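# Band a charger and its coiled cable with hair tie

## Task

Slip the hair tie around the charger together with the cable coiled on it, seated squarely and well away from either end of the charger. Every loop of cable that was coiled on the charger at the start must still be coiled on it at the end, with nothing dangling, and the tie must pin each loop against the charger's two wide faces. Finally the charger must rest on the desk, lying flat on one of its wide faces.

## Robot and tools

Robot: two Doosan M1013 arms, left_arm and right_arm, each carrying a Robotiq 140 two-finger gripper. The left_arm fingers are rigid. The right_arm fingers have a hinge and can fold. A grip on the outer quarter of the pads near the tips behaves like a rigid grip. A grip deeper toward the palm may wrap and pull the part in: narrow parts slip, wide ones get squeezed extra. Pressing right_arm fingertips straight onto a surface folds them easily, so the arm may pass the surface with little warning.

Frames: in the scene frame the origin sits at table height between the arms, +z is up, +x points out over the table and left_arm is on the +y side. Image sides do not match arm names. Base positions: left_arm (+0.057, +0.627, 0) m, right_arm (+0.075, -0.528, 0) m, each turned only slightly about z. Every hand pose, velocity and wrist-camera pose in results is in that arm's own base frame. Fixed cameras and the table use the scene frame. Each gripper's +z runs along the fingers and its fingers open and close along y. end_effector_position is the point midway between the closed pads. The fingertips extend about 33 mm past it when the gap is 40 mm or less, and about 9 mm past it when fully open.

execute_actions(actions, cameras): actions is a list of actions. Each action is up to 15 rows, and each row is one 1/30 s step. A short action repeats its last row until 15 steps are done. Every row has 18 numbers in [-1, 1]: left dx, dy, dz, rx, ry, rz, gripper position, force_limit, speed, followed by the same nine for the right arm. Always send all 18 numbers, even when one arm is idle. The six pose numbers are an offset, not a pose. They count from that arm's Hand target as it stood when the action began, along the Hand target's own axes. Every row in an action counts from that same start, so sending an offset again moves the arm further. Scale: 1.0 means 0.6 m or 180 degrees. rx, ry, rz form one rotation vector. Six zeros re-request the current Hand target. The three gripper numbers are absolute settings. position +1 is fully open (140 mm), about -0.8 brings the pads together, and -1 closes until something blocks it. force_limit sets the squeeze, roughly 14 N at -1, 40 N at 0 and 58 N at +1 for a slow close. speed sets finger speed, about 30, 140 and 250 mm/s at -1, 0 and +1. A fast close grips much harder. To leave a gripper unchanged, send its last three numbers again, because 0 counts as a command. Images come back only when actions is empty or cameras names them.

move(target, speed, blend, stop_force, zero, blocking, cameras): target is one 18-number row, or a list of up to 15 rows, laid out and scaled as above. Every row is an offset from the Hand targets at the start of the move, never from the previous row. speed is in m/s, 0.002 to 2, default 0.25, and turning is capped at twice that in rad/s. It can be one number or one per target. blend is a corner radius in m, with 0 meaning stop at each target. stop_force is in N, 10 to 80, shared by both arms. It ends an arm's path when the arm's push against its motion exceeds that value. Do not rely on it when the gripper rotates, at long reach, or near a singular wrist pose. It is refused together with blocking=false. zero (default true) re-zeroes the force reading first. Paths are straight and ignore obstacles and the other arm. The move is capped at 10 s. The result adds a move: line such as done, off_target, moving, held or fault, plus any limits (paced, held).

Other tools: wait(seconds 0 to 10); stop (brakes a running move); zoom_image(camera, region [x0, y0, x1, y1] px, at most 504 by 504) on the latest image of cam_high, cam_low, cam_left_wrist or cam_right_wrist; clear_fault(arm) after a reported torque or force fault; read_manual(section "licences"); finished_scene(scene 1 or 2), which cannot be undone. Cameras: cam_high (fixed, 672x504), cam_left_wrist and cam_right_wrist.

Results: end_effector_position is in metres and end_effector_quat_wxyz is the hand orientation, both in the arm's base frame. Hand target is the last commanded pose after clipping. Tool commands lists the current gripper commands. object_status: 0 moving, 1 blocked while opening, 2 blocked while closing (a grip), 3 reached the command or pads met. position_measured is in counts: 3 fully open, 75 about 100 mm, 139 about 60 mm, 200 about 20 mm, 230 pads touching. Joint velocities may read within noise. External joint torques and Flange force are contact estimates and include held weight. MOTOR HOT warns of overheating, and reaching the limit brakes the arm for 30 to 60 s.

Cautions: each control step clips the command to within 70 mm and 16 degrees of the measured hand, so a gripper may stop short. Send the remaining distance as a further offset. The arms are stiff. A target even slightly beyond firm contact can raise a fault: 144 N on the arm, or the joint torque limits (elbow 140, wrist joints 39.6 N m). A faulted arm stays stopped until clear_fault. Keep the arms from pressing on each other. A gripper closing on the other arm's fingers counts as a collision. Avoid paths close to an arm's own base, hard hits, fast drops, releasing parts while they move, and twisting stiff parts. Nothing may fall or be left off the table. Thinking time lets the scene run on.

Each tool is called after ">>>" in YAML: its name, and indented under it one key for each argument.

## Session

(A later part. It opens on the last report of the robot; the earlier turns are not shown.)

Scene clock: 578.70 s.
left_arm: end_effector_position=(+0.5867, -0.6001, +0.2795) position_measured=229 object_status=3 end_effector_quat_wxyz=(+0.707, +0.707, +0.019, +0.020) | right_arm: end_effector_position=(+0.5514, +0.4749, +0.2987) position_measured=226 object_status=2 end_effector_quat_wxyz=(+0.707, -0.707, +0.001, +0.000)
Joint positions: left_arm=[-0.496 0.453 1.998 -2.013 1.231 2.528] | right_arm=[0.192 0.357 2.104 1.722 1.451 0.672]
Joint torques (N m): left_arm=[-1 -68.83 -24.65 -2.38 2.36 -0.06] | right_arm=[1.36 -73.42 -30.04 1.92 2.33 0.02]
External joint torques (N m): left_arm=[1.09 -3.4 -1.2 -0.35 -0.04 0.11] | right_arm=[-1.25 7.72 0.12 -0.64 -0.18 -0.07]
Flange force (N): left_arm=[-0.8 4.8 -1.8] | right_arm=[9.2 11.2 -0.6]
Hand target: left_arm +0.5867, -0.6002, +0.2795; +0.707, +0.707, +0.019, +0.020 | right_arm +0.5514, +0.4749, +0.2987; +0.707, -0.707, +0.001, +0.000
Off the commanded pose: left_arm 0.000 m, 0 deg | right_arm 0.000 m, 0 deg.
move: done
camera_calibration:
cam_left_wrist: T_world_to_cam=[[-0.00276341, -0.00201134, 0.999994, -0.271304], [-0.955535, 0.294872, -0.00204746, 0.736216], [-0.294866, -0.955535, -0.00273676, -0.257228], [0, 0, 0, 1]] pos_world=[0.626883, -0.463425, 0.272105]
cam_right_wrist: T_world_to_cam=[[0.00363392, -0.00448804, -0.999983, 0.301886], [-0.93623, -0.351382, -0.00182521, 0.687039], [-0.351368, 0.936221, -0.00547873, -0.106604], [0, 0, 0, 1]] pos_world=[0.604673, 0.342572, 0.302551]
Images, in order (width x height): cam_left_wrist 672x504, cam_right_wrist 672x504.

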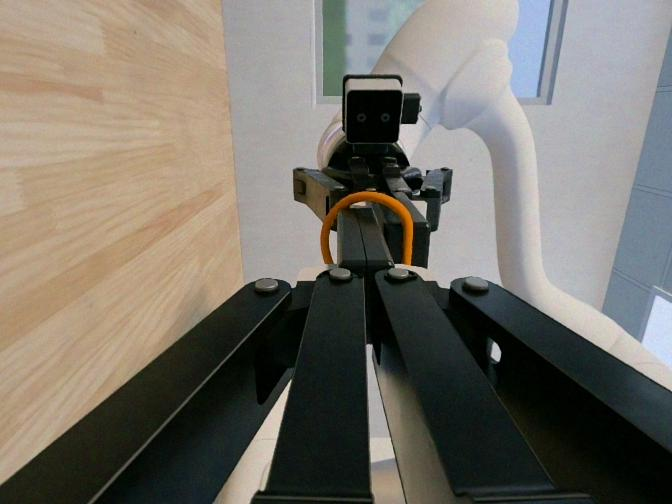

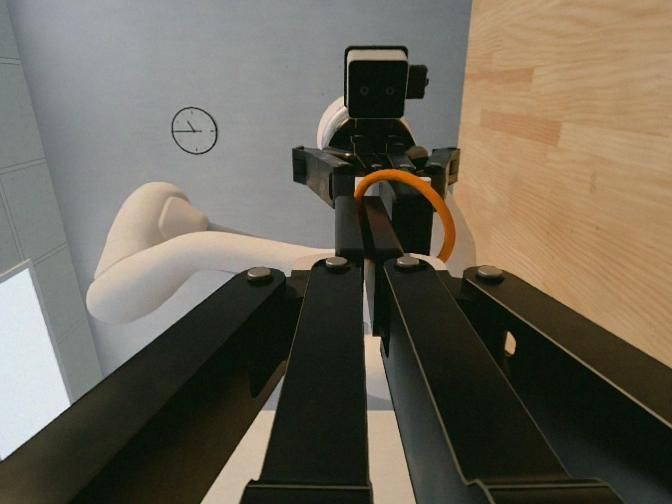

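>>> move:
  target: [0,0,-0.05,0,0,0,-0.8,0,-1,0,0,0,0,0,0,-1,-0.1,-1]

>>> move:
  target: [-0.0042,0.0025,0,0,0,0,-0.8,0,-1,0,0,0,0,0,0,-1,-0.1,-1]

>>> move:
  target: [0,0,0.063,0,0,0,-0.8,0,-1,0,0,0,0,0,0,-1,-0.1,-1]
  speed: 0.03
  cameras: ["cam_left_wrist","cam_right_wrist"]

>>> zoom_image:
  camera: "cam_left_wrist"
  region: [300, 140, 450, 290]

>>> zoom_image:
  camera: "cam_right_wrist"
  region: [320, 120, 480, 280]

Scene clock: 593.10 s.
left_arm: end_effector_position=(+0.5850, -0.5702, +0.2795) position_measured=229 object_status=3 end_effector_quat_wxyz=(+0.707, +0.707, +0.019, +0.020) | right_arm: end_effector_position=(+0.5514, +0.4749, +0.2987) position_measured=226 object_status=2 end_effector_quat_wxyz=(+0.707, -0.707, +0.001, +0.000)
Joint positions: left_arm=[-0.454 0.437 2.025 -1.981 1.26 2.528] | right_arm=[0.192 0.357 2.104 1.722 1.451 0.672]
Joint torques (N m): left_arm=[-0.93 -66.6 -24.24 -2.33 2.38 -0.08] | right_arm=[1.8 -73.09 -30.14 1.82 2.33 -0.05]
External joint torques (N m): left_arm=[0.7 -3.56 -0.99 -0.32 -0.05 0.13] | right_arm=[-1.75 7.02 0.15 -0.53 -0.17 0.01]
Flange force (N): left_arm=[-1.7 5.0 -1.5] | right_arm=[8.5 10.1 -1.5]
Hand target: left_arm +0.5850, -0.5702, +0.2795; +0.707, +0.707, +0.019, +0.020 | right_arm +0.5514, +0.4749, +0.2987; +0.707, -0.707, +0.001, +0.000
Off the commanded pose: left_arm 0.000 m, 0 deg | right_arm 0.000 m, 0 deg.
move: done

Scene clock: 593.80 s.
left_arm: end_effector_position=(+0.5825, -0.5703, +0.2810) position_measured=229 object_status=3 end_effector_quat_wxyz=(+0.707, +0.707, +0.019, +0.020) | right_arm: end_effector_position=(+0.5514, +0.4749, +0.2987) position_measured=226 object_status=2 end_effector_quat_wxyz=(+0.707, -0.707, +0.001, +0.000)
Joint positions: left_arm=[-0.456 0.433 2.029 -1.983 1.258 2.528] | right_arm=[0.192 0.357 2.104 1.722 1.451 0.672]
Joint torques (N m): left_arm=[-1.11 -66.32 -24.16 -2.33 2.35 -0.05] | right_arm=[1.46 -72.75 -30.34 1.84 2.36 0]
External joint torques (N m): left_arm=[1.24 -3.55 -1.1 -0.32 -0.03 0.09] | right_arm=[-1.45 6.65 0.27 -0.55 -0.2 -0.05]
Flange force (N): left_arm=[-1.1 5.1 -2.2] | right_arm=[7.7 9.7 -1.2]
Hand target: left_arm +0.5825, -0.5703, +0.2810; +0.707, +0.707, +0.019, +0.020 | right_arm +0.5514, +0.4749, +0.2987; +0.707, -0.707, +0.001, +0.000
Off the commanded pose: left_arm 0.000 m, 0 deg | right_arm 0.000 m, 0 deg.
move: done

Scene clock: 595.30 s.
left_arm: end_effector_position=(+0.5846, -0.6081, +0.2810) position_measured=229 object_status=3 end_effector_quat_wxyz=(+0.707, +0.707, +0.019, +0.020) | right_arm: end_effector_position=(+0.5514, +0.4749, +0.2987) position_measured=226 object_status=2 end_effector_quat_wxyz=(+0.707, -0.707, +0.001, +0.000)
Joint positions: left_arm=[-0.508 0.452 1.994 -2.023 1.222 2.528] | right_arm=[0.192 0.357 2.104 1.722 1.451 0.672]
Joint torques (N m): left_arm=[-1.06 -68.88 -24.94 -2.44 2.38 -0.03] | right_arm=[1.28 -72.79 -30.1 1.81 2.43 -0.15]
External joint torques (N m): left_arm=[0.85 -3.24 -1 -0.32 -0.06 0.08] | right_arm=[-1.05 6.85 0.13 -0.55 -0.27 0.1]
Flange force (N): left_arm=[-1.2 4.5 -1.6] | right_arm=[8.2 9.6 -0.3]
Hand target: left_arm +0.5846, -0.6081, +0.2810; +0.707, +0.707, +0.019, +0.020 | right_arm +0.5514, +0.4749, +0.2987; +0.707, -0.707, +0.001, +0.000
Off the commanded pose: left_arm 0.000 m, 0 deg | right_arm 0.000 m, 0 deg.
move: done
camera_calibration:
cam_left_wrist: T_world_to_cam=[[-0.00276341, -0.00201134, 0.999994, -0.272826], [-0.955535, 0.294872, -0.00204746, 0.736572], [-0.294866, -0.955535, -0.00273676, -0.265487], [0, 0, 0, 1]] pos_world=[0.624783, -0.471425, 0.273605]
cam_right_wrist: T_world_to_cam=[[0.00363392, -0.00448804, -0.999983, 0.301886], [-0.93623, -0.351382, -0.00182521, 0.687039], [-0.351368, 0.936221, -0.00547873, -0.106604], [0, 0, 0, 1]] pos_world=[0.604673, 0.342572, 0.302551]
Images, in order (width x height): cam_left_wrist 672x504, cam_right_wrist 672x504.

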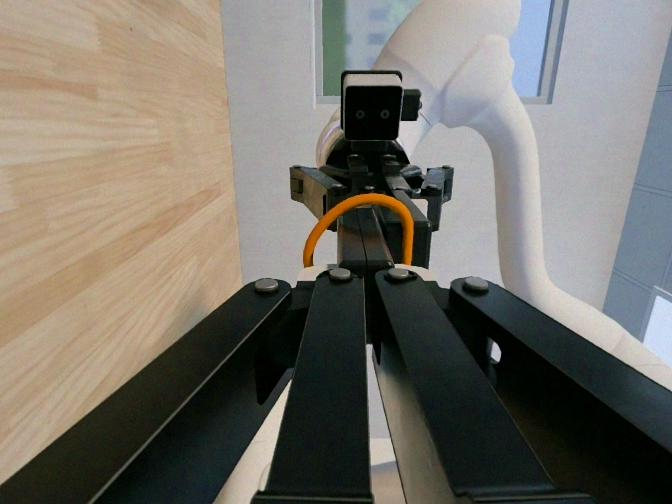

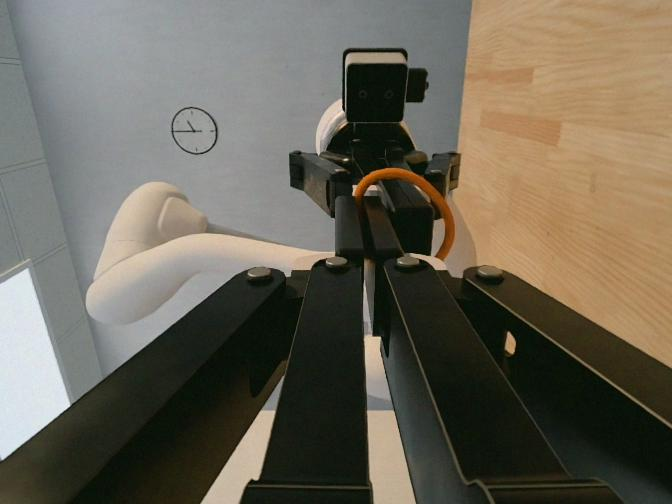

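Scaled by 3.360.

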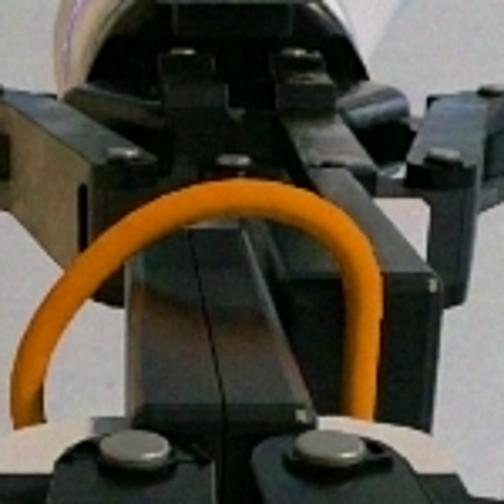

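Scaled by 3.150.

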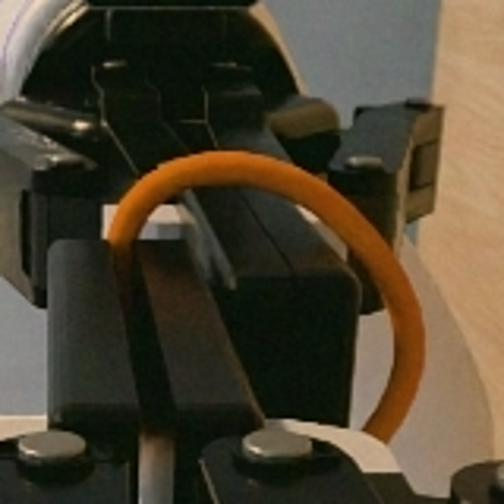

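>>> move:
  target: [0,0,0,0,0,0,-0.8,0,-1,0,0,0,0,0,0,-0.73,-0.1,-1]
  cameras: ["cam_left_wrist","cam_right_wrist"]

>>> zoom_image:
  camera: "cam_left_wrist"
  region: [300, 140, 450, 290]

>>> zoom_image:
  camera: "cam_right_wrist"
  region: [320, 120, 480, 280]

Scene clock: 604.40 s.
left_arm: end_effector_position=(+0.5846, -0.6081, +0.2810) position_measured=229 object_status=3 end_effector_quat_wxyz=(+0.707, +0.707, +0.019, +0.020) | right_arm: end_effector_position=(+0.5514, +0.4749, +0.2987) position_measured=221 object_status=3 end_effector_quat_wxyz=(+0.707, -0.707, +0.001, +0.000)
Joint positions: left_arm=[-0.508 0.452 1.994 -2.023 1.222 2.528] | right_arm=[0.192 0.357 2.104 1.722 1.451 0.672]
Joint torques (N m): left_arm=[-1.11 -68.96 -24.9 -2.42 2.38 -0.05] | right_arm=[1.39 -73.09 -30 1.83 2.41 -0.09]
External joint torques (N m): left_arm=[1.03 -3.51 -1.26 -0.36 -0.05 0.1] | right_arm=[-1.44 7.18 -0.09 -0.53 -0.26 0.04]
Flange force (N): left_arm=[-0.9 5.0 -1.7] | right_arm=[9.1 10.1 -0.8]
Hand target: left_arm +0.5846, -0.6081, +0.2810; +0.707, +0.707, +0.019, +0.020 | right_arm +0.5514, +0.4749, +0.2987; +0.707, -0.707, +0.001, +0.000
Off the commanded pose: left_arm 0.000 m, 0 deg | right_arm 0.000 m, 0 deg.
move: done
camera_calibration:
cam_left_wrist: T_world_to_cam=[[-0.00276341, -0.00201134, 0.999994, -0.272826], [-0.955535, 0.294872, -0.00204746, 0.736572], [-0.294866, -0.955535, -0.00273676, -0.265487], [0, 0, 0, 1]] pos_world=[0.624783, -0.471425, 0.273605]
cam_right_wrist: T_world_to_cam=[[0.00363392, -0.00448804, -0.999983, 0.301886], [-0.93623, -0.351382, -0.00182521, 0.687039], [-0.351368, 0.936221, -0.00547873, -0.106604], [0, 0, 0, 1]] pos_world=[0.604673, 0.342572, 0.302551]
Images, in order (width x height): cam_left_wrist 672x504, cam_right_wrist 672x504.

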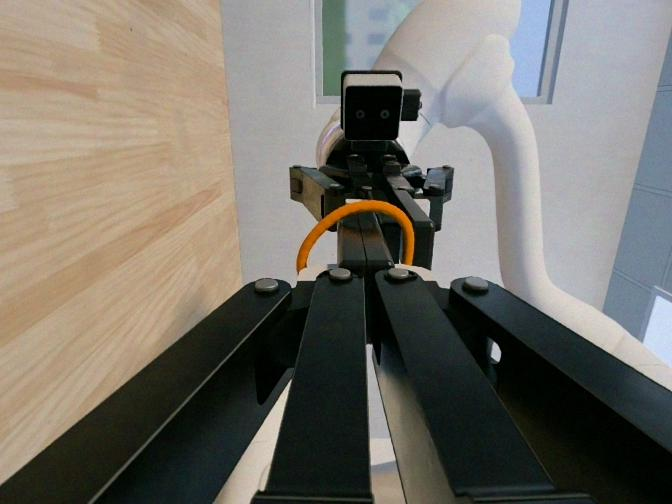

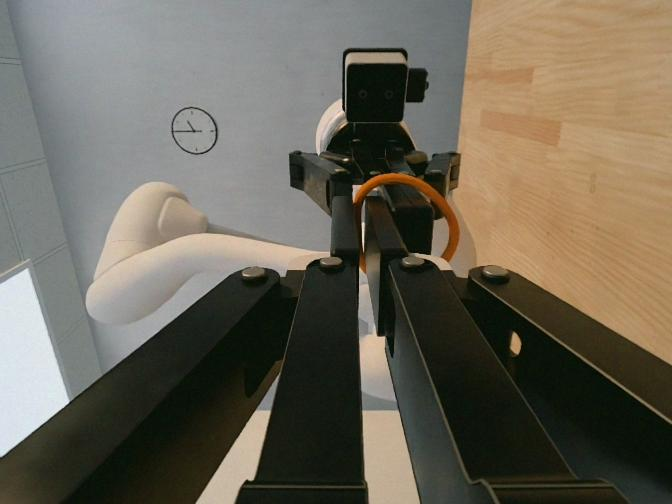

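Scaled by 3.360.

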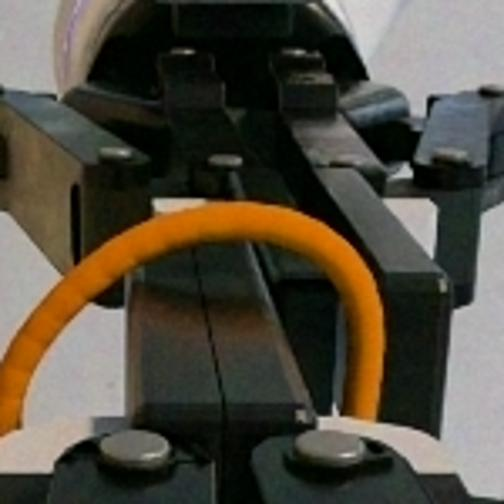

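Scaled by 3.150.

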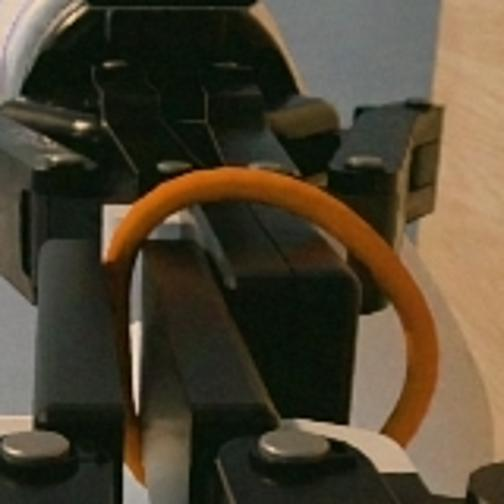

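>>> move:
  target: [0,0,0,0,0,0,-0.8,0,-1,0,0,-0.15,0,0,0,-0.73,-0.1,-1]
  speed: 0.04
  cameras: ["all"]

>>> zoom_image:
  camera: "cam_left_wrist"
  region: [300, 140, 450, 290]

>>> zoom_image:
  camera: "cam_right_wrist"
  region: [320, 120, 480, 280]

Scene clock: 612.77 s.
left_arm: end_effector_position=(+0.5846, -0.6081, +0.2810) position_measured=229 object_status=3 end_effector_quat_wxyz=(+0.707, +0.707, +0.019, +0.020) | right_arm: end_effector_position=(+0.5514, +0.3849, +0.2987) position_measured=221 object_status=3 end_effector_quat_wxyz=(+0.707, -0.707, +0.001, +0.000)
Joint positions: left_arm=[-0.508 0.452 1.994 -2.023 1.222 2.528] | right_arm=[0.032 0.339 2.134 1.597 1.551 0.67]
Joint torques (N m): left_arm=[-1.18 -68.7 -24.97 -2.41 2.36 -0.08] | right_arm=[1.36 -70.49 -29.54 2.14 2.4 -0.05]
External joint torques (N m): left_arm=[1.21 -3.87 -1.1 -0.35 -0.03 0.13] | right_arm=[-1.4 7.23 0.23 -0.5 -0.25 0]
Flange force (N): left_arm=[-1.4 5.3 -2.3] | right_arm=[8.2 10.9 -2.2]
Hand target: left_arm +0.5846, -0.6081, +0.2810; +0.707, +0.707, +0.019, +0.020 | right_arm +0.5514, +0.3849, +0.2987; +0.707, -0.707, +0.001, +0.000
Off the commanded pose: left_arm 0.000 m, 0 deg | right_arm 0.000 m, 0 deg.
move: done
camera_calibration:
cam_left_wrist: T_world_to_cam=[[-0.00276341, -0.00201134, 0.999994, -0.272826], [-0.955535, 0.294872, -0.00204746, 0.736572], [-0.294866, -0.955535, -0.00273676, -0.265487], [0, 0, 0, 1]] pos_world=[0.624783, -0.471425, 0.273605]
cam_right_wrist: T_world_to_cam=[[0.00363392, -0.00448804, -0.999983, 0.301482], [-0.93623, -0.351382, -0.00182521, 0.655415], [-0.351368, 0.936221, -0.00547873, -0.0223437], [0, 0, 0, 1]] pos_world=[0.604673, 0.252572, 0.302551]

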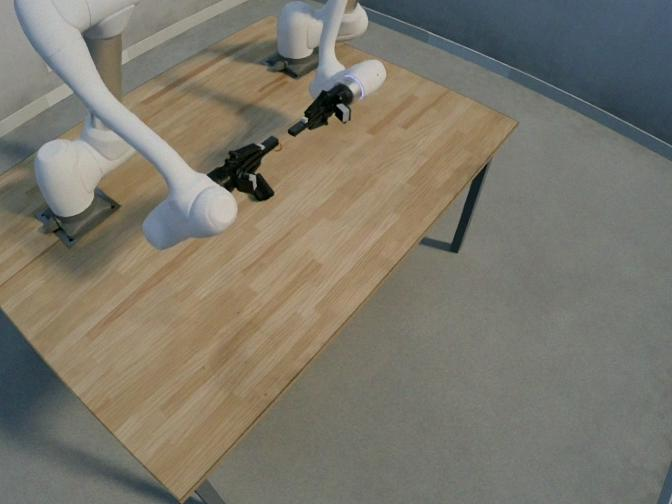

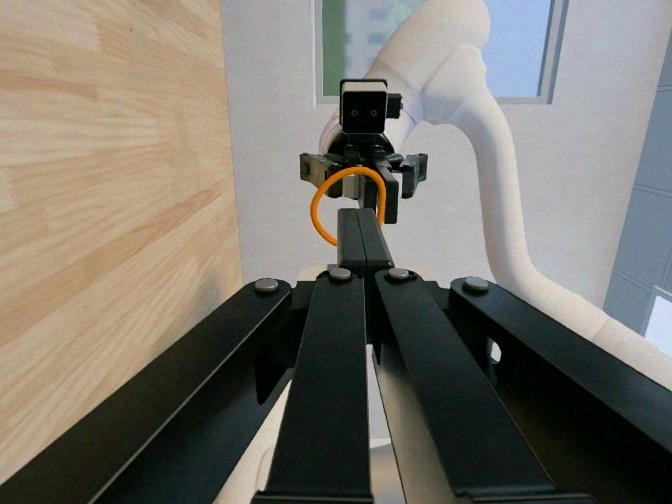

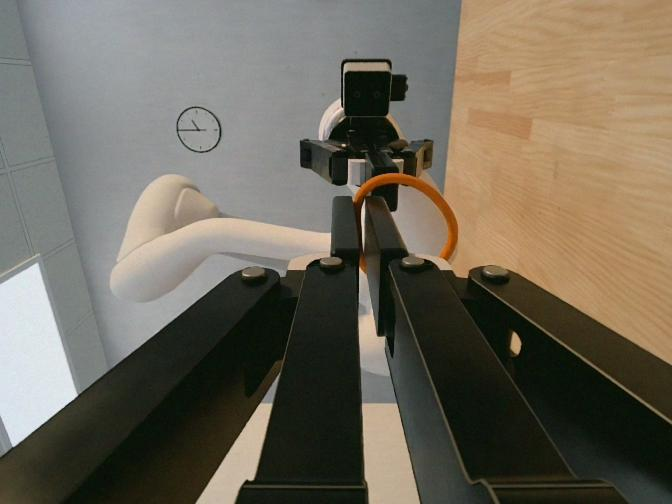

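Scaled by 3.360.

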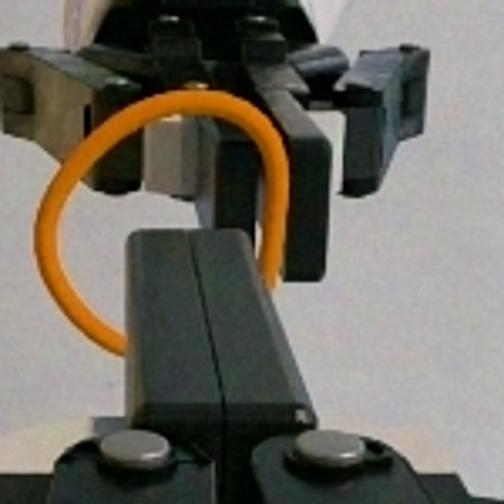

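Scaled by 3.150.

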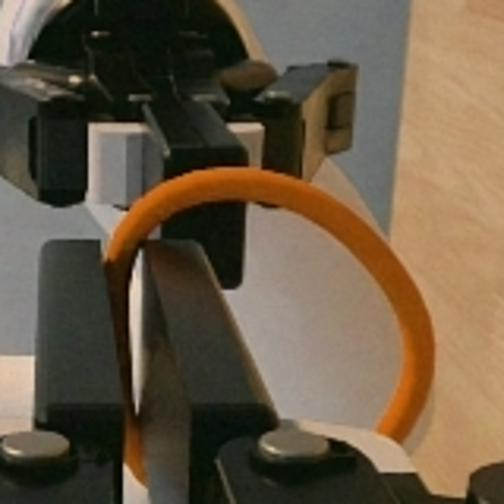

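>>> move:
  target: [0,0,0,0,0,0,-0.8,0,-1,0,0,0.15,0,0,0,-0.73,-0.1,-1]
  speed: 0.04

>>> move:
  target: [0,0,0.008,0,0,0,-0.8,0,-1,0,0,0,0,0,0,-0.73,-0.1,-1]
  speed: 0.04

>>> move:
  target: [0,-0.018,0,0,0,0,-0.8,0,-1,0,0,0,0,0,0,-0.73,-0.1,-1]
  speed: 0.04
  cameras: ["all"]

>>> zoom_image:
  camera: "cam_left_wrist"
  region: [300, 140, 450, 290]

>>> zoom_image:
  camera: "cam_right_wrist"
  region: [320, 120, 480, 280]

Scene clock: 639.80 s.
left_arm: end_effector_position=(+0.5846, -0.6081, +0.2810) position_measured=229 object_status=3 end_effector_quat_wxyz=(+0.707, +0.707, +0.019, +0.020) | right_arm: end_effector_position=(+0.5514, +0.4749, +0.2987) position_measured=221 object_status=3 end_effector_quat_wxyz=(+0.707, -0.707, +0.001, +0.000)
Joint positions: left_arm=[-0.508 0.452 1.994 -2.023 1.222 2.528] | right_arm=[0.192 0.357 2.104 1.722 1.451 0.672]
Joint torques (N m): left_arm=[-1.16 -68.87 -24.98 -2.41 2.36 -0.03] | right_arm=[1.76 -73.13 -30.13 1.86 2.38 -0.01]
External joint torques (N m): left_arm=[1.49 -3.68 -1.07 -0.34 -0.04 0.08] | right_arm=[-2.09 7.75 0.14 -0.54 -0.24 -0.04]
Flange force (N): left_arm=[-0.9 5.1 -2.6] | right_arm=[9.4 11.2 -1.8]
Hand target: left_arm +0.5846, -0.6081, +0.2810; +0.707, +0.707, +0.019, +0.020 | right_arm +0.5514, +0.4749, +0.2987; +0.707, -0.707, +0.001, +0.000
Off the commanded pose: left_arm 0.000 m, 0 deg | right_arm 0.000 m, 0 deg.
move: done

Scene clock: 640.50 s.
left_arm: end_effector_position=(+0.5849, -0.6129, +0.2810) position_measured=229 object_status=3 end_effector_quat_wxyz=(+0.707, +0.707, +0.019, +0.020) | right_arm: end_effector_position=(+0.5514, +0.4749, +0.2987) position_measured=221 object_status=3 end_effector_quat_wxyz=(+0.707, -0.707, +0.001, +0.000)
Joint positions: left_arm=[-0.515 0.455 1.989 -2.028 1.217 2.528] | right_arm=[0.192 0.357 2.104 1.722 1.451 0.672]
Joint torques (N m): left_arm=[-0.95 -69.18 -25 -2.45 2.39 -0.04] | right_arm=[1.71 -72.78 -30.35 1.81 2.26 -0.03]
External joint torques (N m): left_arm=[0.83 -3.41 -1.09 -0.31 -0.06 0.09] | right_arm=[-1.74 6.85 0.36 -0.51 -0.11 -0.01]
Flange force (N): left_arm=[-1.2 4.8 -1.6] | right_arm=[7.9 10.0 -1.7]
Hand target: left_arm +0.5849, -0.6129, +0.2810; +0.707, +0.707, +0.019, +0.020 | right_arm +0.5514, +0.4749, +0.2987; +0.707, -0.707, +0.001, +0.000
Off the commanded pose: left_arm 0.000 m, 0 deg | right_arm 0.000 m, 0 deg.
move: done

Scene clock: 641.20 s.
left_arm: end_effector_position=(+0.5849, -0.6129, +0.2702) position_measured=229 object_status=3 end_effector_quat_wxyz=(+0.707, +0.707, +0.019, +0.020) | right_arm: end_effector_position=(+0.5514, +0.4749, +0.2987) position_measured=221 object_status=3 end_effector_quat_wxyz=(+0.707, -0.707, +0.001, +0.000)
Joint positions: left_arm=[-0.515 0.47 1.994 -2.034 1.226 2.546] | right_arm=[0.192 0.357 2.104 1.722 1.451 0.672]
Joint torques (N m): left_arm=[-1.21 -69.78 -24.29 -2.38 2.36 -0.08] | right_arm=[1.47 -72.91 -30.01 1.84 2.32 -0.01]
External joint torques (N m): left_arm=[1.15 -3.57 -1.1 -0.32 -0.01 0.13] | right_arm=[-1.04 7.3 0.13 -0.6 -0.17 -0.03]
Flange force (N): left_arm=[-1.0 4.9 -2.1] | right_arm=[8.6 10.6 -0.3]
Hand target: left_arm +0.5849, -0.6129, +0.2702; +0.707, +0.707, +0.019, +0.020 | right_arm +0.5514, +0.4749, +0.2987; +0.707, -0.707, +0.001, +0.000
Off the commanded pose: left_arm 0.000 m, 0 deg | right_arm 0.000 m, 0 deg.
move: done
camera_calibration:
cam_left_wrist: T_world_to_cam=[[-0.00276341, -0.00201134, 0.999994, -0.262034], [-0.955535, 0.294872, -0.00204746, 0.738251], [-0.294866, -0.955535, -0.00273676, -0.270015], [0, 0, 0, 1]] pos_world=[0.625083, -0.476225, 0.262805]
cam_right_wrist: T_world_to_cam=[[0.00363392, -0.00448804, -0.999983, 0.301886], [-0.93623, -0.351382, -0.00182521, 0.687039], [-0.351368, 0.936221, -0.00547873, -0.106604], [0, 0, 0, 1]] pos_world=[0.604673, 0.342572, 0.302551]

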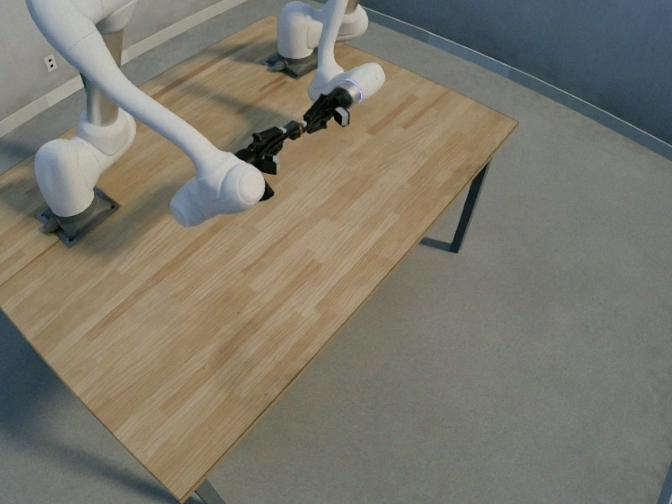

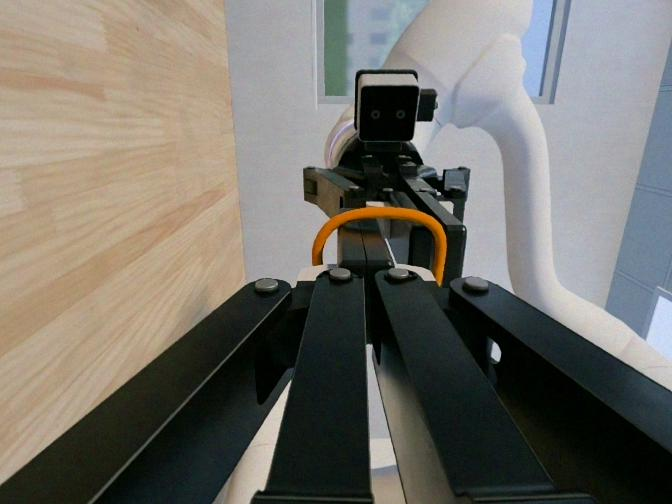

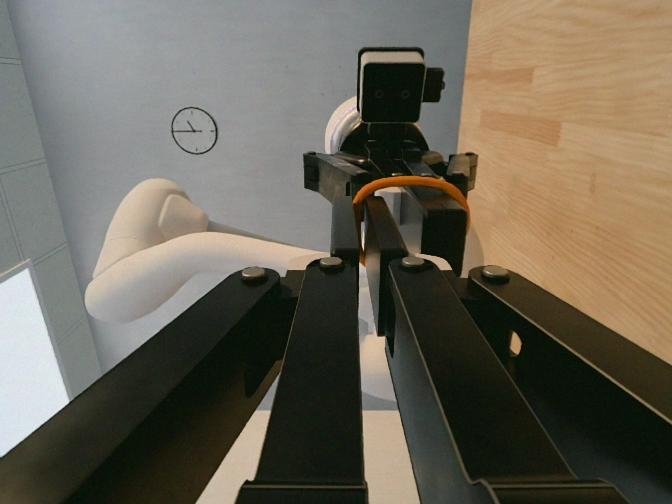

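Scaled by 3.360.

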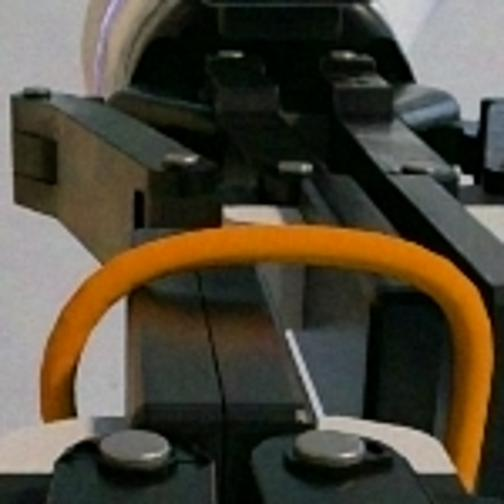

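Scaled by 3.150.

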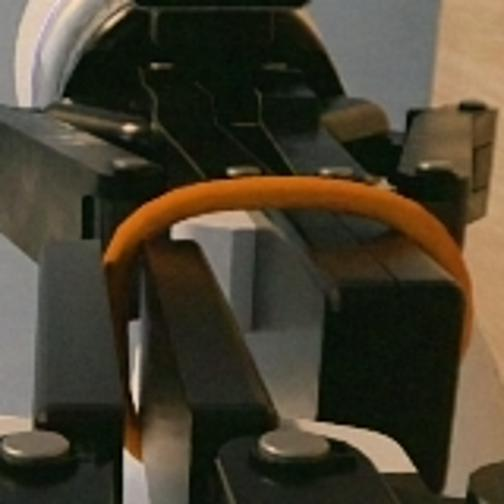

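>>> move:
  target: [0,-0.008,0,0,0,0,-0.8,0,-1,0,0,0,0,0,0,-0.73,-0.1,-1]
  speed: 0.04

>>> move:
  target: [0,0,0,0,0,0,-0.8,0,-1,0,0,-0.025,0,0,0,-0.73,-0.1,-1]
  speed: 0.02
  cameras: ["all"]

>>> zoom_image:
  camera: "cam_left_wrist"
  region: [300, 140, 450, 290]

>>> zoom_image:
  camera: "cam_right_wrist"
  region: [320, 120, 480, 280]

Scene clock: 649.43 s.
left_arm: end_effector_position=(+0.5849, -0.6129, +0.2654) position_measured=229 object_status=3 end_effector_quat_wxyz=(+0.707, +0.707, +0.019, +0.020) | right_arm: end_effector_position=(+0.5514, +0.4749, +0.2987) position_measured=221 object_status=3 end_effector_quat_wxyz=(+0.707, -0.707, +0.001, +0.000)
Joint positions: left_arm=[-0.515 0.476 1.995 -2.037 1.23 2.554] | right_arm=[0.192 0.357 2.104 1.722 1.451 0.672]
Joint torques (N m): left_arm=[-1.02 -70.23 -24.05 -2.36 2.43 -0.05] | right_arm=[1.27 -73.37 -30.08 1.74 2.31 0.05]
External joint torques (N m): left_arm=[1.24 -3.73 -1.12 -0.34 -0.06 0.1] | right_arm=[-0.94 7.39 0.1 -0.47 -0.14 -0.09]
Flange force (N): left_arm=[-1.0 5.3 -2.2] | right_arm=[8.7 10.8 0.0]
Hand target: left_arm +0.5849, -0.6129, +0.2654; +0.707, +0.707, +0.019, +0.020 | right_arm +0.5514, +0.4749, +0.2987; +0.707, -0.707, +0.001, +0.000
Off the commanded pose: left_arm 0.000 m, 0 deg | right_arm 0.000 m, 0 deg.
move: done

Scene clock: 650.40 s.
left_arm: end_effector_position=(+0.5849, -0.6129, +0.2654) position_measured=229 object_status=3 end_effector_quat_wxyz=(+0.707, +0.707, +0.019, +0.020) | right_arm: end_effector_position=(+0.5514, +0.4599, +0.2987) position_measured=221 object_status=3 end_effector_quat_wxyz=(+0.707, -0.707, +0.001, +0.000)
Joint positions: left_arm=[-0.515 0.476 1.995 -2.037 1.23 2.554] | right_arm=[0.166 0.353 2.111 1.701 1.467 0.672]
Joint torques (N m): left_arm=[-0.9 -70.23 -24.02 -2.37 2.43 -0.06] | right_arm=[1.54 -72.66 -30.06 1.88 2.39 -0.06]
External joint torques (N m): left_arm=[1.26 -3.49 -1.12 -0.33 -0.08 0.1] | right_arm=[-1.51 7.45 0.17 -0.54 -0.24 0.01]
Flange force (N): left_arm=[-0.8 4.9 -2.1] | right_arm=[8.9 10.8 -1.2]
Hand target: left_arm +0.5849, -0.6129, +0.2654; +0.707, +0.707, +0.019, +0.020 | right_arm +0.5514, +0.4599, +0.2987; +0.707, -0.707, +0.001, +0.000
Off the commanded pose: left_arm 0.000 m, 0 deg | right_arm 0.000 m, 0 deg.
move: done
camera_calibration:
cam_left_wrist: T_world_to_cam=[[-0.00276341, -0.00201134, 0.999994, -0.257234], [-0.955535, 0.294872, -0.00204746, 0.738242], [-0.294866, -0.955535, -0.00273676, -0.270028], [0, 0, 0, 1]] pos_world=[0.625083, -0.476225, 0.258005]
cam_right_wrist: T_world_to_cam=[[0.00363392, -0.00448804, -0.999983, 0.301819], [-0.93623, -0.351382, -0.00182521, 0.681768], [-0.351368, 0.936221, -0.00547873, -0.0925603], [0, 0, 0, 1]] pos_world=[0.604673, 0.327572, 0.302551]

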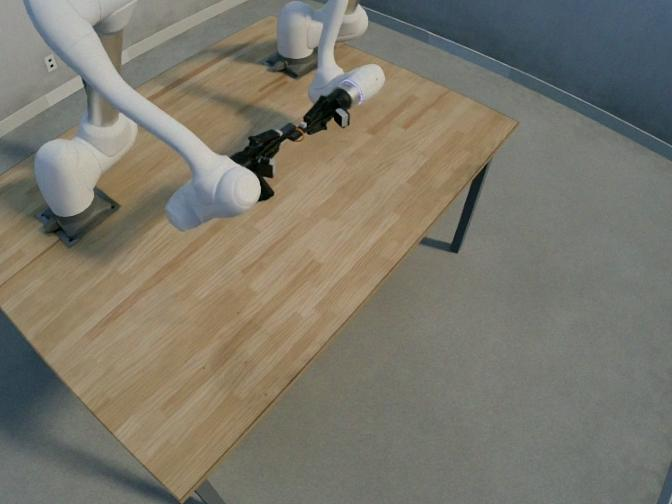

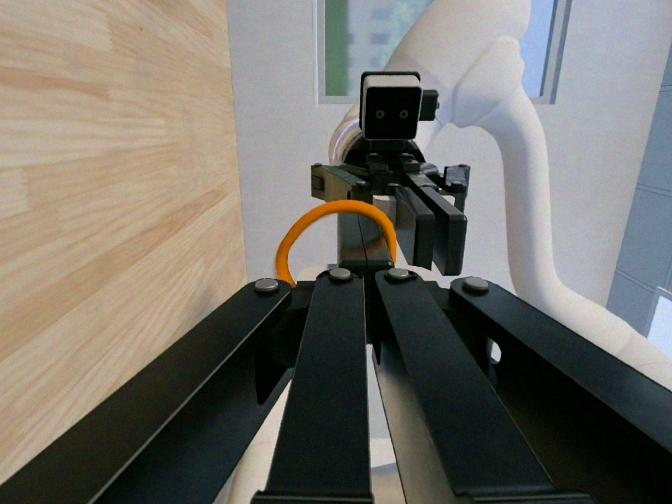

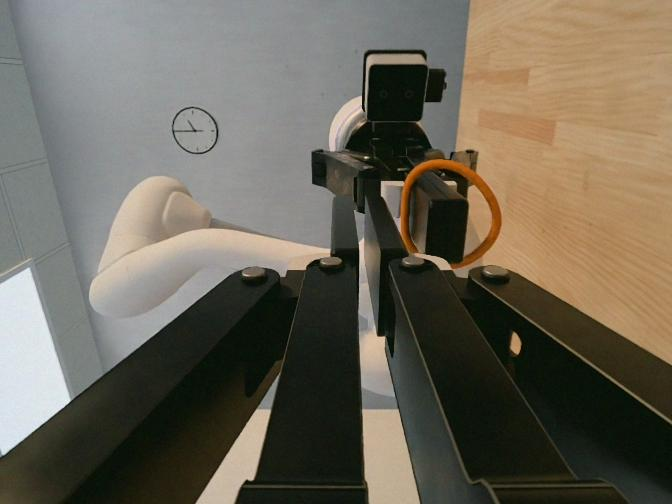

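Scaled by 3.360.

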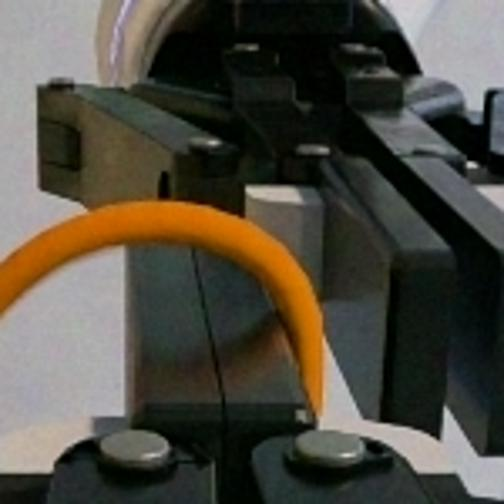

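Scaled by 3.150.

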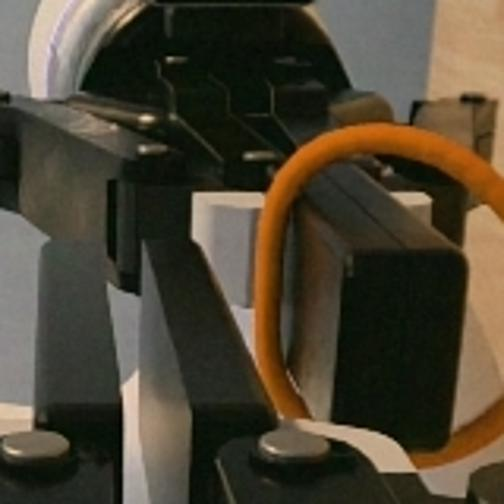

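>>> move:
  target: [0,0,0,0,0,0,-0.8,0,-1,0,0,-0.3,0,0,0,-0.73,-0.1,-1]

>>> move:
  target: [0,0,0,0,0,0,-0.15,0,-1,0,0,0,0,0,0,0.2,-0.1,0]
  cameras: ["all"]

>>> zoom_image:
  camera: "cam_left_wrist"
  region: [230, 140, 480, 390]

>>> zoom_image:
  camera: "cam_right_wrist"
  region: [260, 40, 460, 240]

Scene clock: 662.47 s.
left_arm: end_effector_position=(+0.5849, -0.6129, +0.2654) position_measured=229 object_status=3 end_effector_quat_wxyz=(+0.707, +0.707, +0.019, +0.020) | right_arm: end_effector_position=(+0.5513, +0.2800, +0.2986) position_measured=221 object_status=3 end_effector_quat_wxyz=(+0.707, -0.707, +0.001, +0.000)
Joint positions: left_arm=[-0.515 0.476 1.995 -2.037 1.23 2.554] | right_arm=[-0.157 0.339 2.134 1.447 1.668 0.664]
Joint torques (N m): left_arm=[-1.07 -70.12 -24.04 -2.39 2.44 -0.03] | right_arm=[2.27 -70.06 -28.97 2.56 2.34 -0.01]
External joint torques (N m): left_arm=[1.43 -3.69 -1.15 -0.32 -0.08 0.08] | right_arm=[-2.32 7.41 0.3 -0.54 -0.18 -0.04]
Flange force (N): left_arm=[-0.7 5.3 -2.4] | right_arm=[7.4 11.4 -5.5]
Hand target: left_arm +0.5849, -0.6129, +0.2654; +0.707, +0.707, +0.019, +0.020 | right_arm +0.5513, +0.2799, +0.2986; +0.707, -0.707, +0.001, +0.000
Off the commanded pose: left_arm 0.000 m, 0 deg | right_arm 0.000 m, 0 deg.
move: done

Scene clock: 664.40 s.
left_arm: end_effector_position=(+0.5849, -0.6129, +0.2654) position_measured=148 object_status=0 end_effector_quat_wxyz=(+0.707, +0.707, +0.019, +0.020) | right_arm: end_effector_position=(+0.5513, +0.2799, +0.2986) position_measured=104 object_status=3 end_effector_quat_wxyz=(+0.707, -0.707, +0.001, +0.000)
Joint positions: left_arm=[-0.515 0.476 1.995 -2.037 1.23 2.554] | right_arm=[-0.158 0.339 2.134 1.447 1.668 0.664]
Joint torques (N m): left_arm=[-1.03 -70.17 -24.02 -2.36 2.4 -0.07] | right_arm=[2.24 -70.15 -28.81 2.49 2.34 -0.06]
External joint torques (N m): left_arm=[0.84 -3.57 -1.2 -0.34 -0.04 0.12] | right_arm=[-2.3 7.73 0.12 -0.49 -0.2 0.02]
Flange force (N): left_arm=[-1.1 5.0 -1.5] | right_arm=[8.1 11.7 -5.4]
Hand target: left_arm +0.5849, -0.6129, +0.2654; +0.707, +0.707, +0.019, +0.020 | right_arm +0.5513, +0.2799, +0.2986; +0.707, -0.707, +0.001, +0.000
Off the commanded pose: left_arm 0.000 m, 0 deg | right_arm 0.000 m, 0 deg.
move: done
camera_calibration:
cam_left_wrist: T_world_to_cam=[[-0.00276341, -0.00201134, 0.999994, -0.257234], [-0.955535, 0.294872, -0.00204746, 0.738242], [-0.294866, -0.955535, -0.00273676, -0.270028], [0, 0, 0, 1]] pos_world=[0.625083, -0.476225, 0.258005]
cam_right_wrist: T_world_to_cam=[[0.00363392, -0.00448804, -0.999983, 0.300912], [-0.93623, -0.351382, -0.00182521, 0.618426], [-0.351368, 0.936221, -0.00547873, 0.0759239], [0, 0, 0, 1]] pos_world=[0.604573, 0.147572, 0.302451]

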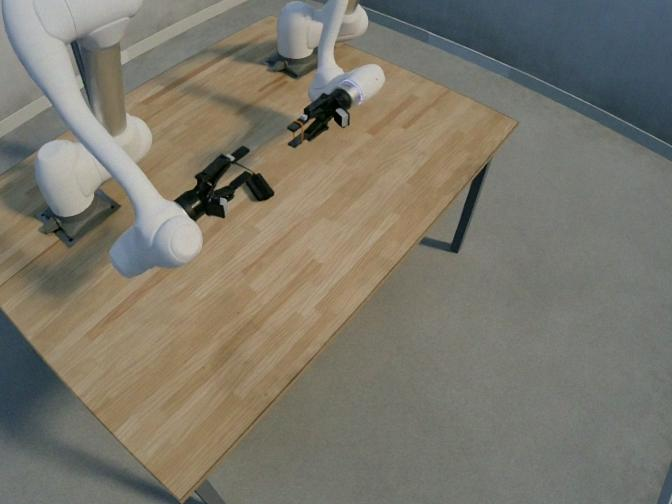

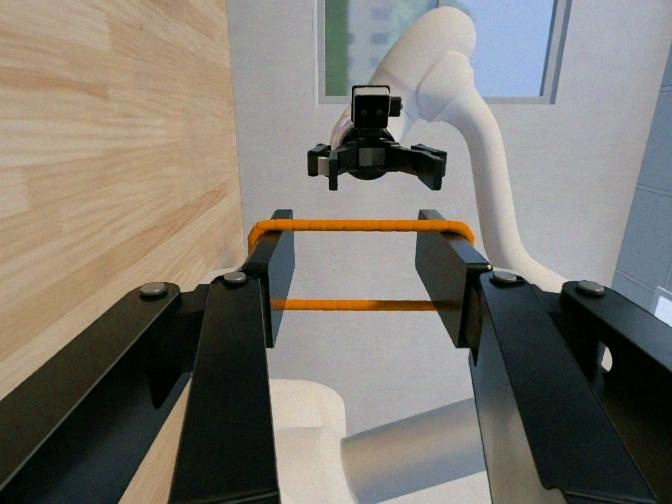

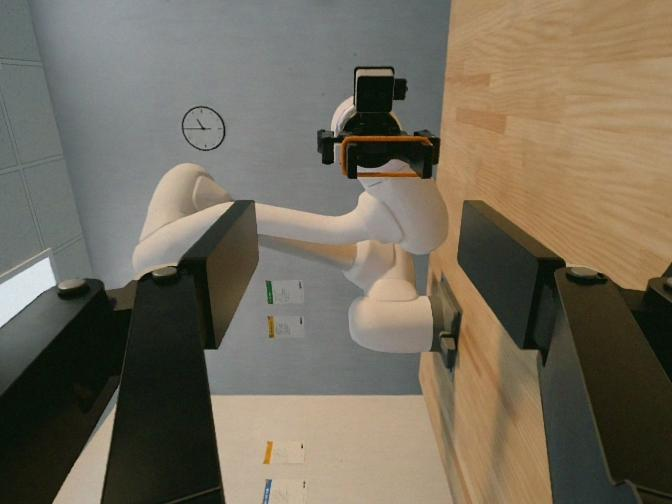

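Scaled by 2.016.

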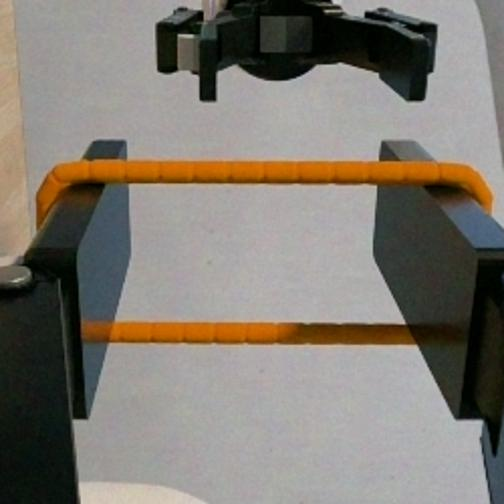

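Scaled by 2.520.

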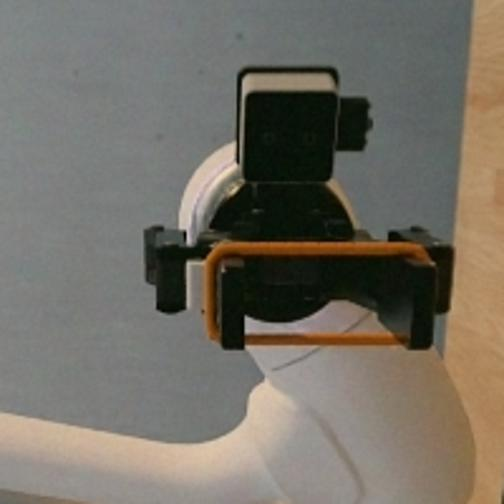

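>>> move:
  target: [0,0.08,-0.333,0,0,0.5,-0.15,0,-1,0,0,0,0,0,0,0.2,-0.1,0]

>>> move:
  target: [0,0,0,0,0,0,0,0,-1,-0.418,0.167,0.35,-0.5098,0.315,-0.1408,0.2,-0.1,0]
  cameras: ["all"]

Scene clock: 716.03 s.
left_arm: end_effector_position=(+0.5738, -0.4134, +0.3133) position_measured=148 object_status=3 end_effector_quat_wxyz=(+0.486, +0.513, -0.486, +0.514) | right_arm: end_effector_position=(+0.5513, +0.2799, +0.2986) position_measured=104 object_status=3 end_effector_quat_wxyz=(+0.707, -0.707, +0.001, +0.000)
Joint positions: left_arm=[-0.207 0.327 2.112 -1.773 1.403 4.027] | right_arm=[-0.158 0.339 2.134 1.447 1.668 0.664]
Joint torques (N m): left_arm=[-0.95 -56.1 -24.12 -2.04 2.24 -0.09] | right_arm=[1.82 -69.38 -28.75 2.58 2.39 -0.06]
External joint torques (N m): left_arm=[1.11 -3.03 -1.11 -0.31 -0.06 0.08] | right_arm=[-1.85 6.62 -0.07 -0.57 -0.24 0.01]
Flange force (N): left_arm=[4.7 1.3 -1.7] | right_arm=[7.3 10.0 -4.6]
Hand target: left_arm +0.5738, -0.4134, +0.3133; +0.486, +0.513, -0.486, +0.514 | right_arm +0.5513, +0.2799, +0.2986; +0.707, -0.707, +0.001, +0.000
Off the commanded pose: left_arm 0.000 m, 0 deg | right_arm 0.000 m, 0 deg.
move: done

Scene clock: 720.57 s.
left_arm: end_effector_position=(+0.5738, -0.4134, +0.3133) position_measured=129 object_status=3 end_effector_quat_wxyz=(+0.486, +0.513, -0.486, +0.514) | right_arm: end_effector_position=(+0.3005, +0.4901, +0.1990) position_measured=104 object_status=3 end_effector_quat_wxyz=(+0.081, +0.884, -0.165, +0.430)
Joint positions: left_arm=[-0.207 0.327 2.112 -1.773 1.403 4.027] | right_arm=[1.416 0.245 2.002 2.222 -1.312 0.663]
Joint torques (N m): left_arm=[-1.05 -56.01 -24.01 -2.05 2.26 -0.13] | right_arm=[1.8 -66.78 -34.11 -2.96 -1.21 0.1]
External joint torques (N m): left_arm=[1.16 -3.17 -1.14 -0.27 -0.08 0.13] | right_arm=[-1.73 7.85 -0.01 -0.73 -0.13 -0.1]
Flange force (N): left_arm=[4.9 1.4 -1.9] | right_arm=[-6.5 -11.3 5.8]
Hand target: left_arm +0.5738, -0.4134, +0.3133; +0.486, +0.513, -0.486, +0.514 | right_arm +0.3005, +0.4901, +0.1989; +0.081, +0.884, -0.165, +0.430
Off the commanded pose: left_arm 0.000 m, 0 deg | right_arm 0.000 m, 0 deg.
move: done; limits=paced
camera_calibration:
cam_left_wrist: T_world_to_cam=[[-0.998329, -0.0577185, -0.00282903, 0.557667], [-0.0173597, 0.346237, -0.937987, 0.445112], [0.0551187, -0.93637, -0.34666, -0.167659], [0, 0, 0, 1]] pos_world=[0.573704, -0.278917, 0.360966]
cam_right_wrist: T_world_to_cam=[[-0.361534, -0.932328, 0.00759037, 0.566998], [-0.797955, 0.305196, -0.519734, 0.196948], [0.482246, -0.193959, -0.854294, 0.262805], [0, 0, 0, 1]] pos_world=[0.235408, 0.519493, 0.32257]

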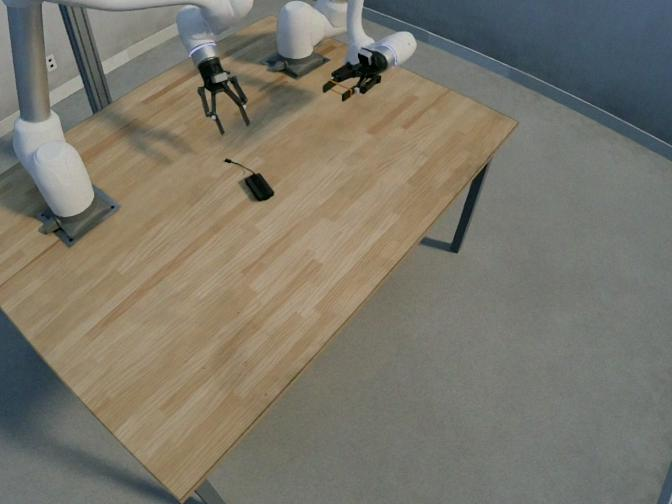

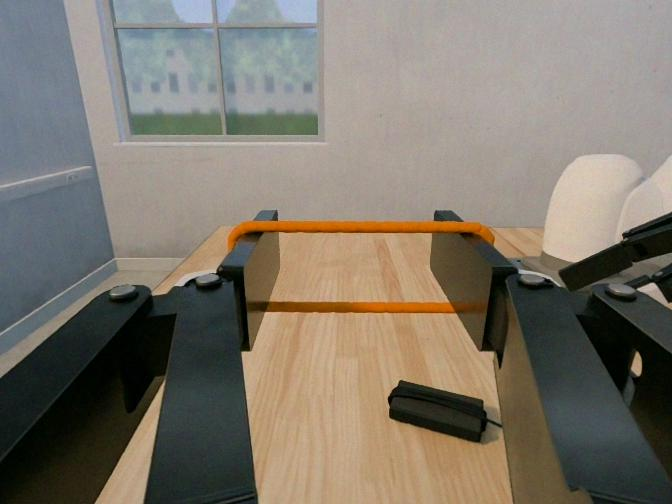

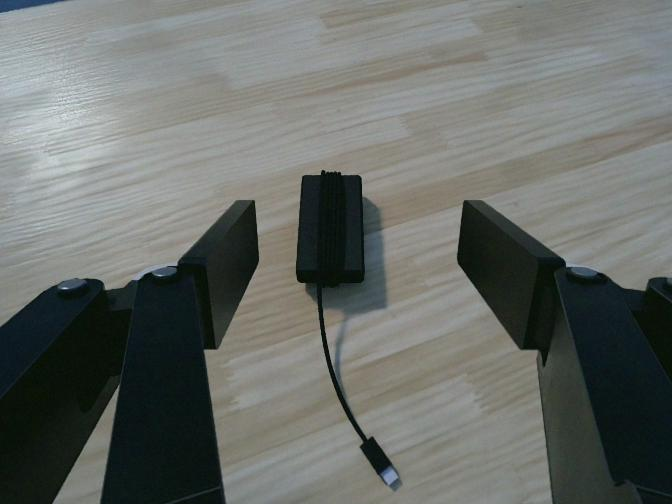

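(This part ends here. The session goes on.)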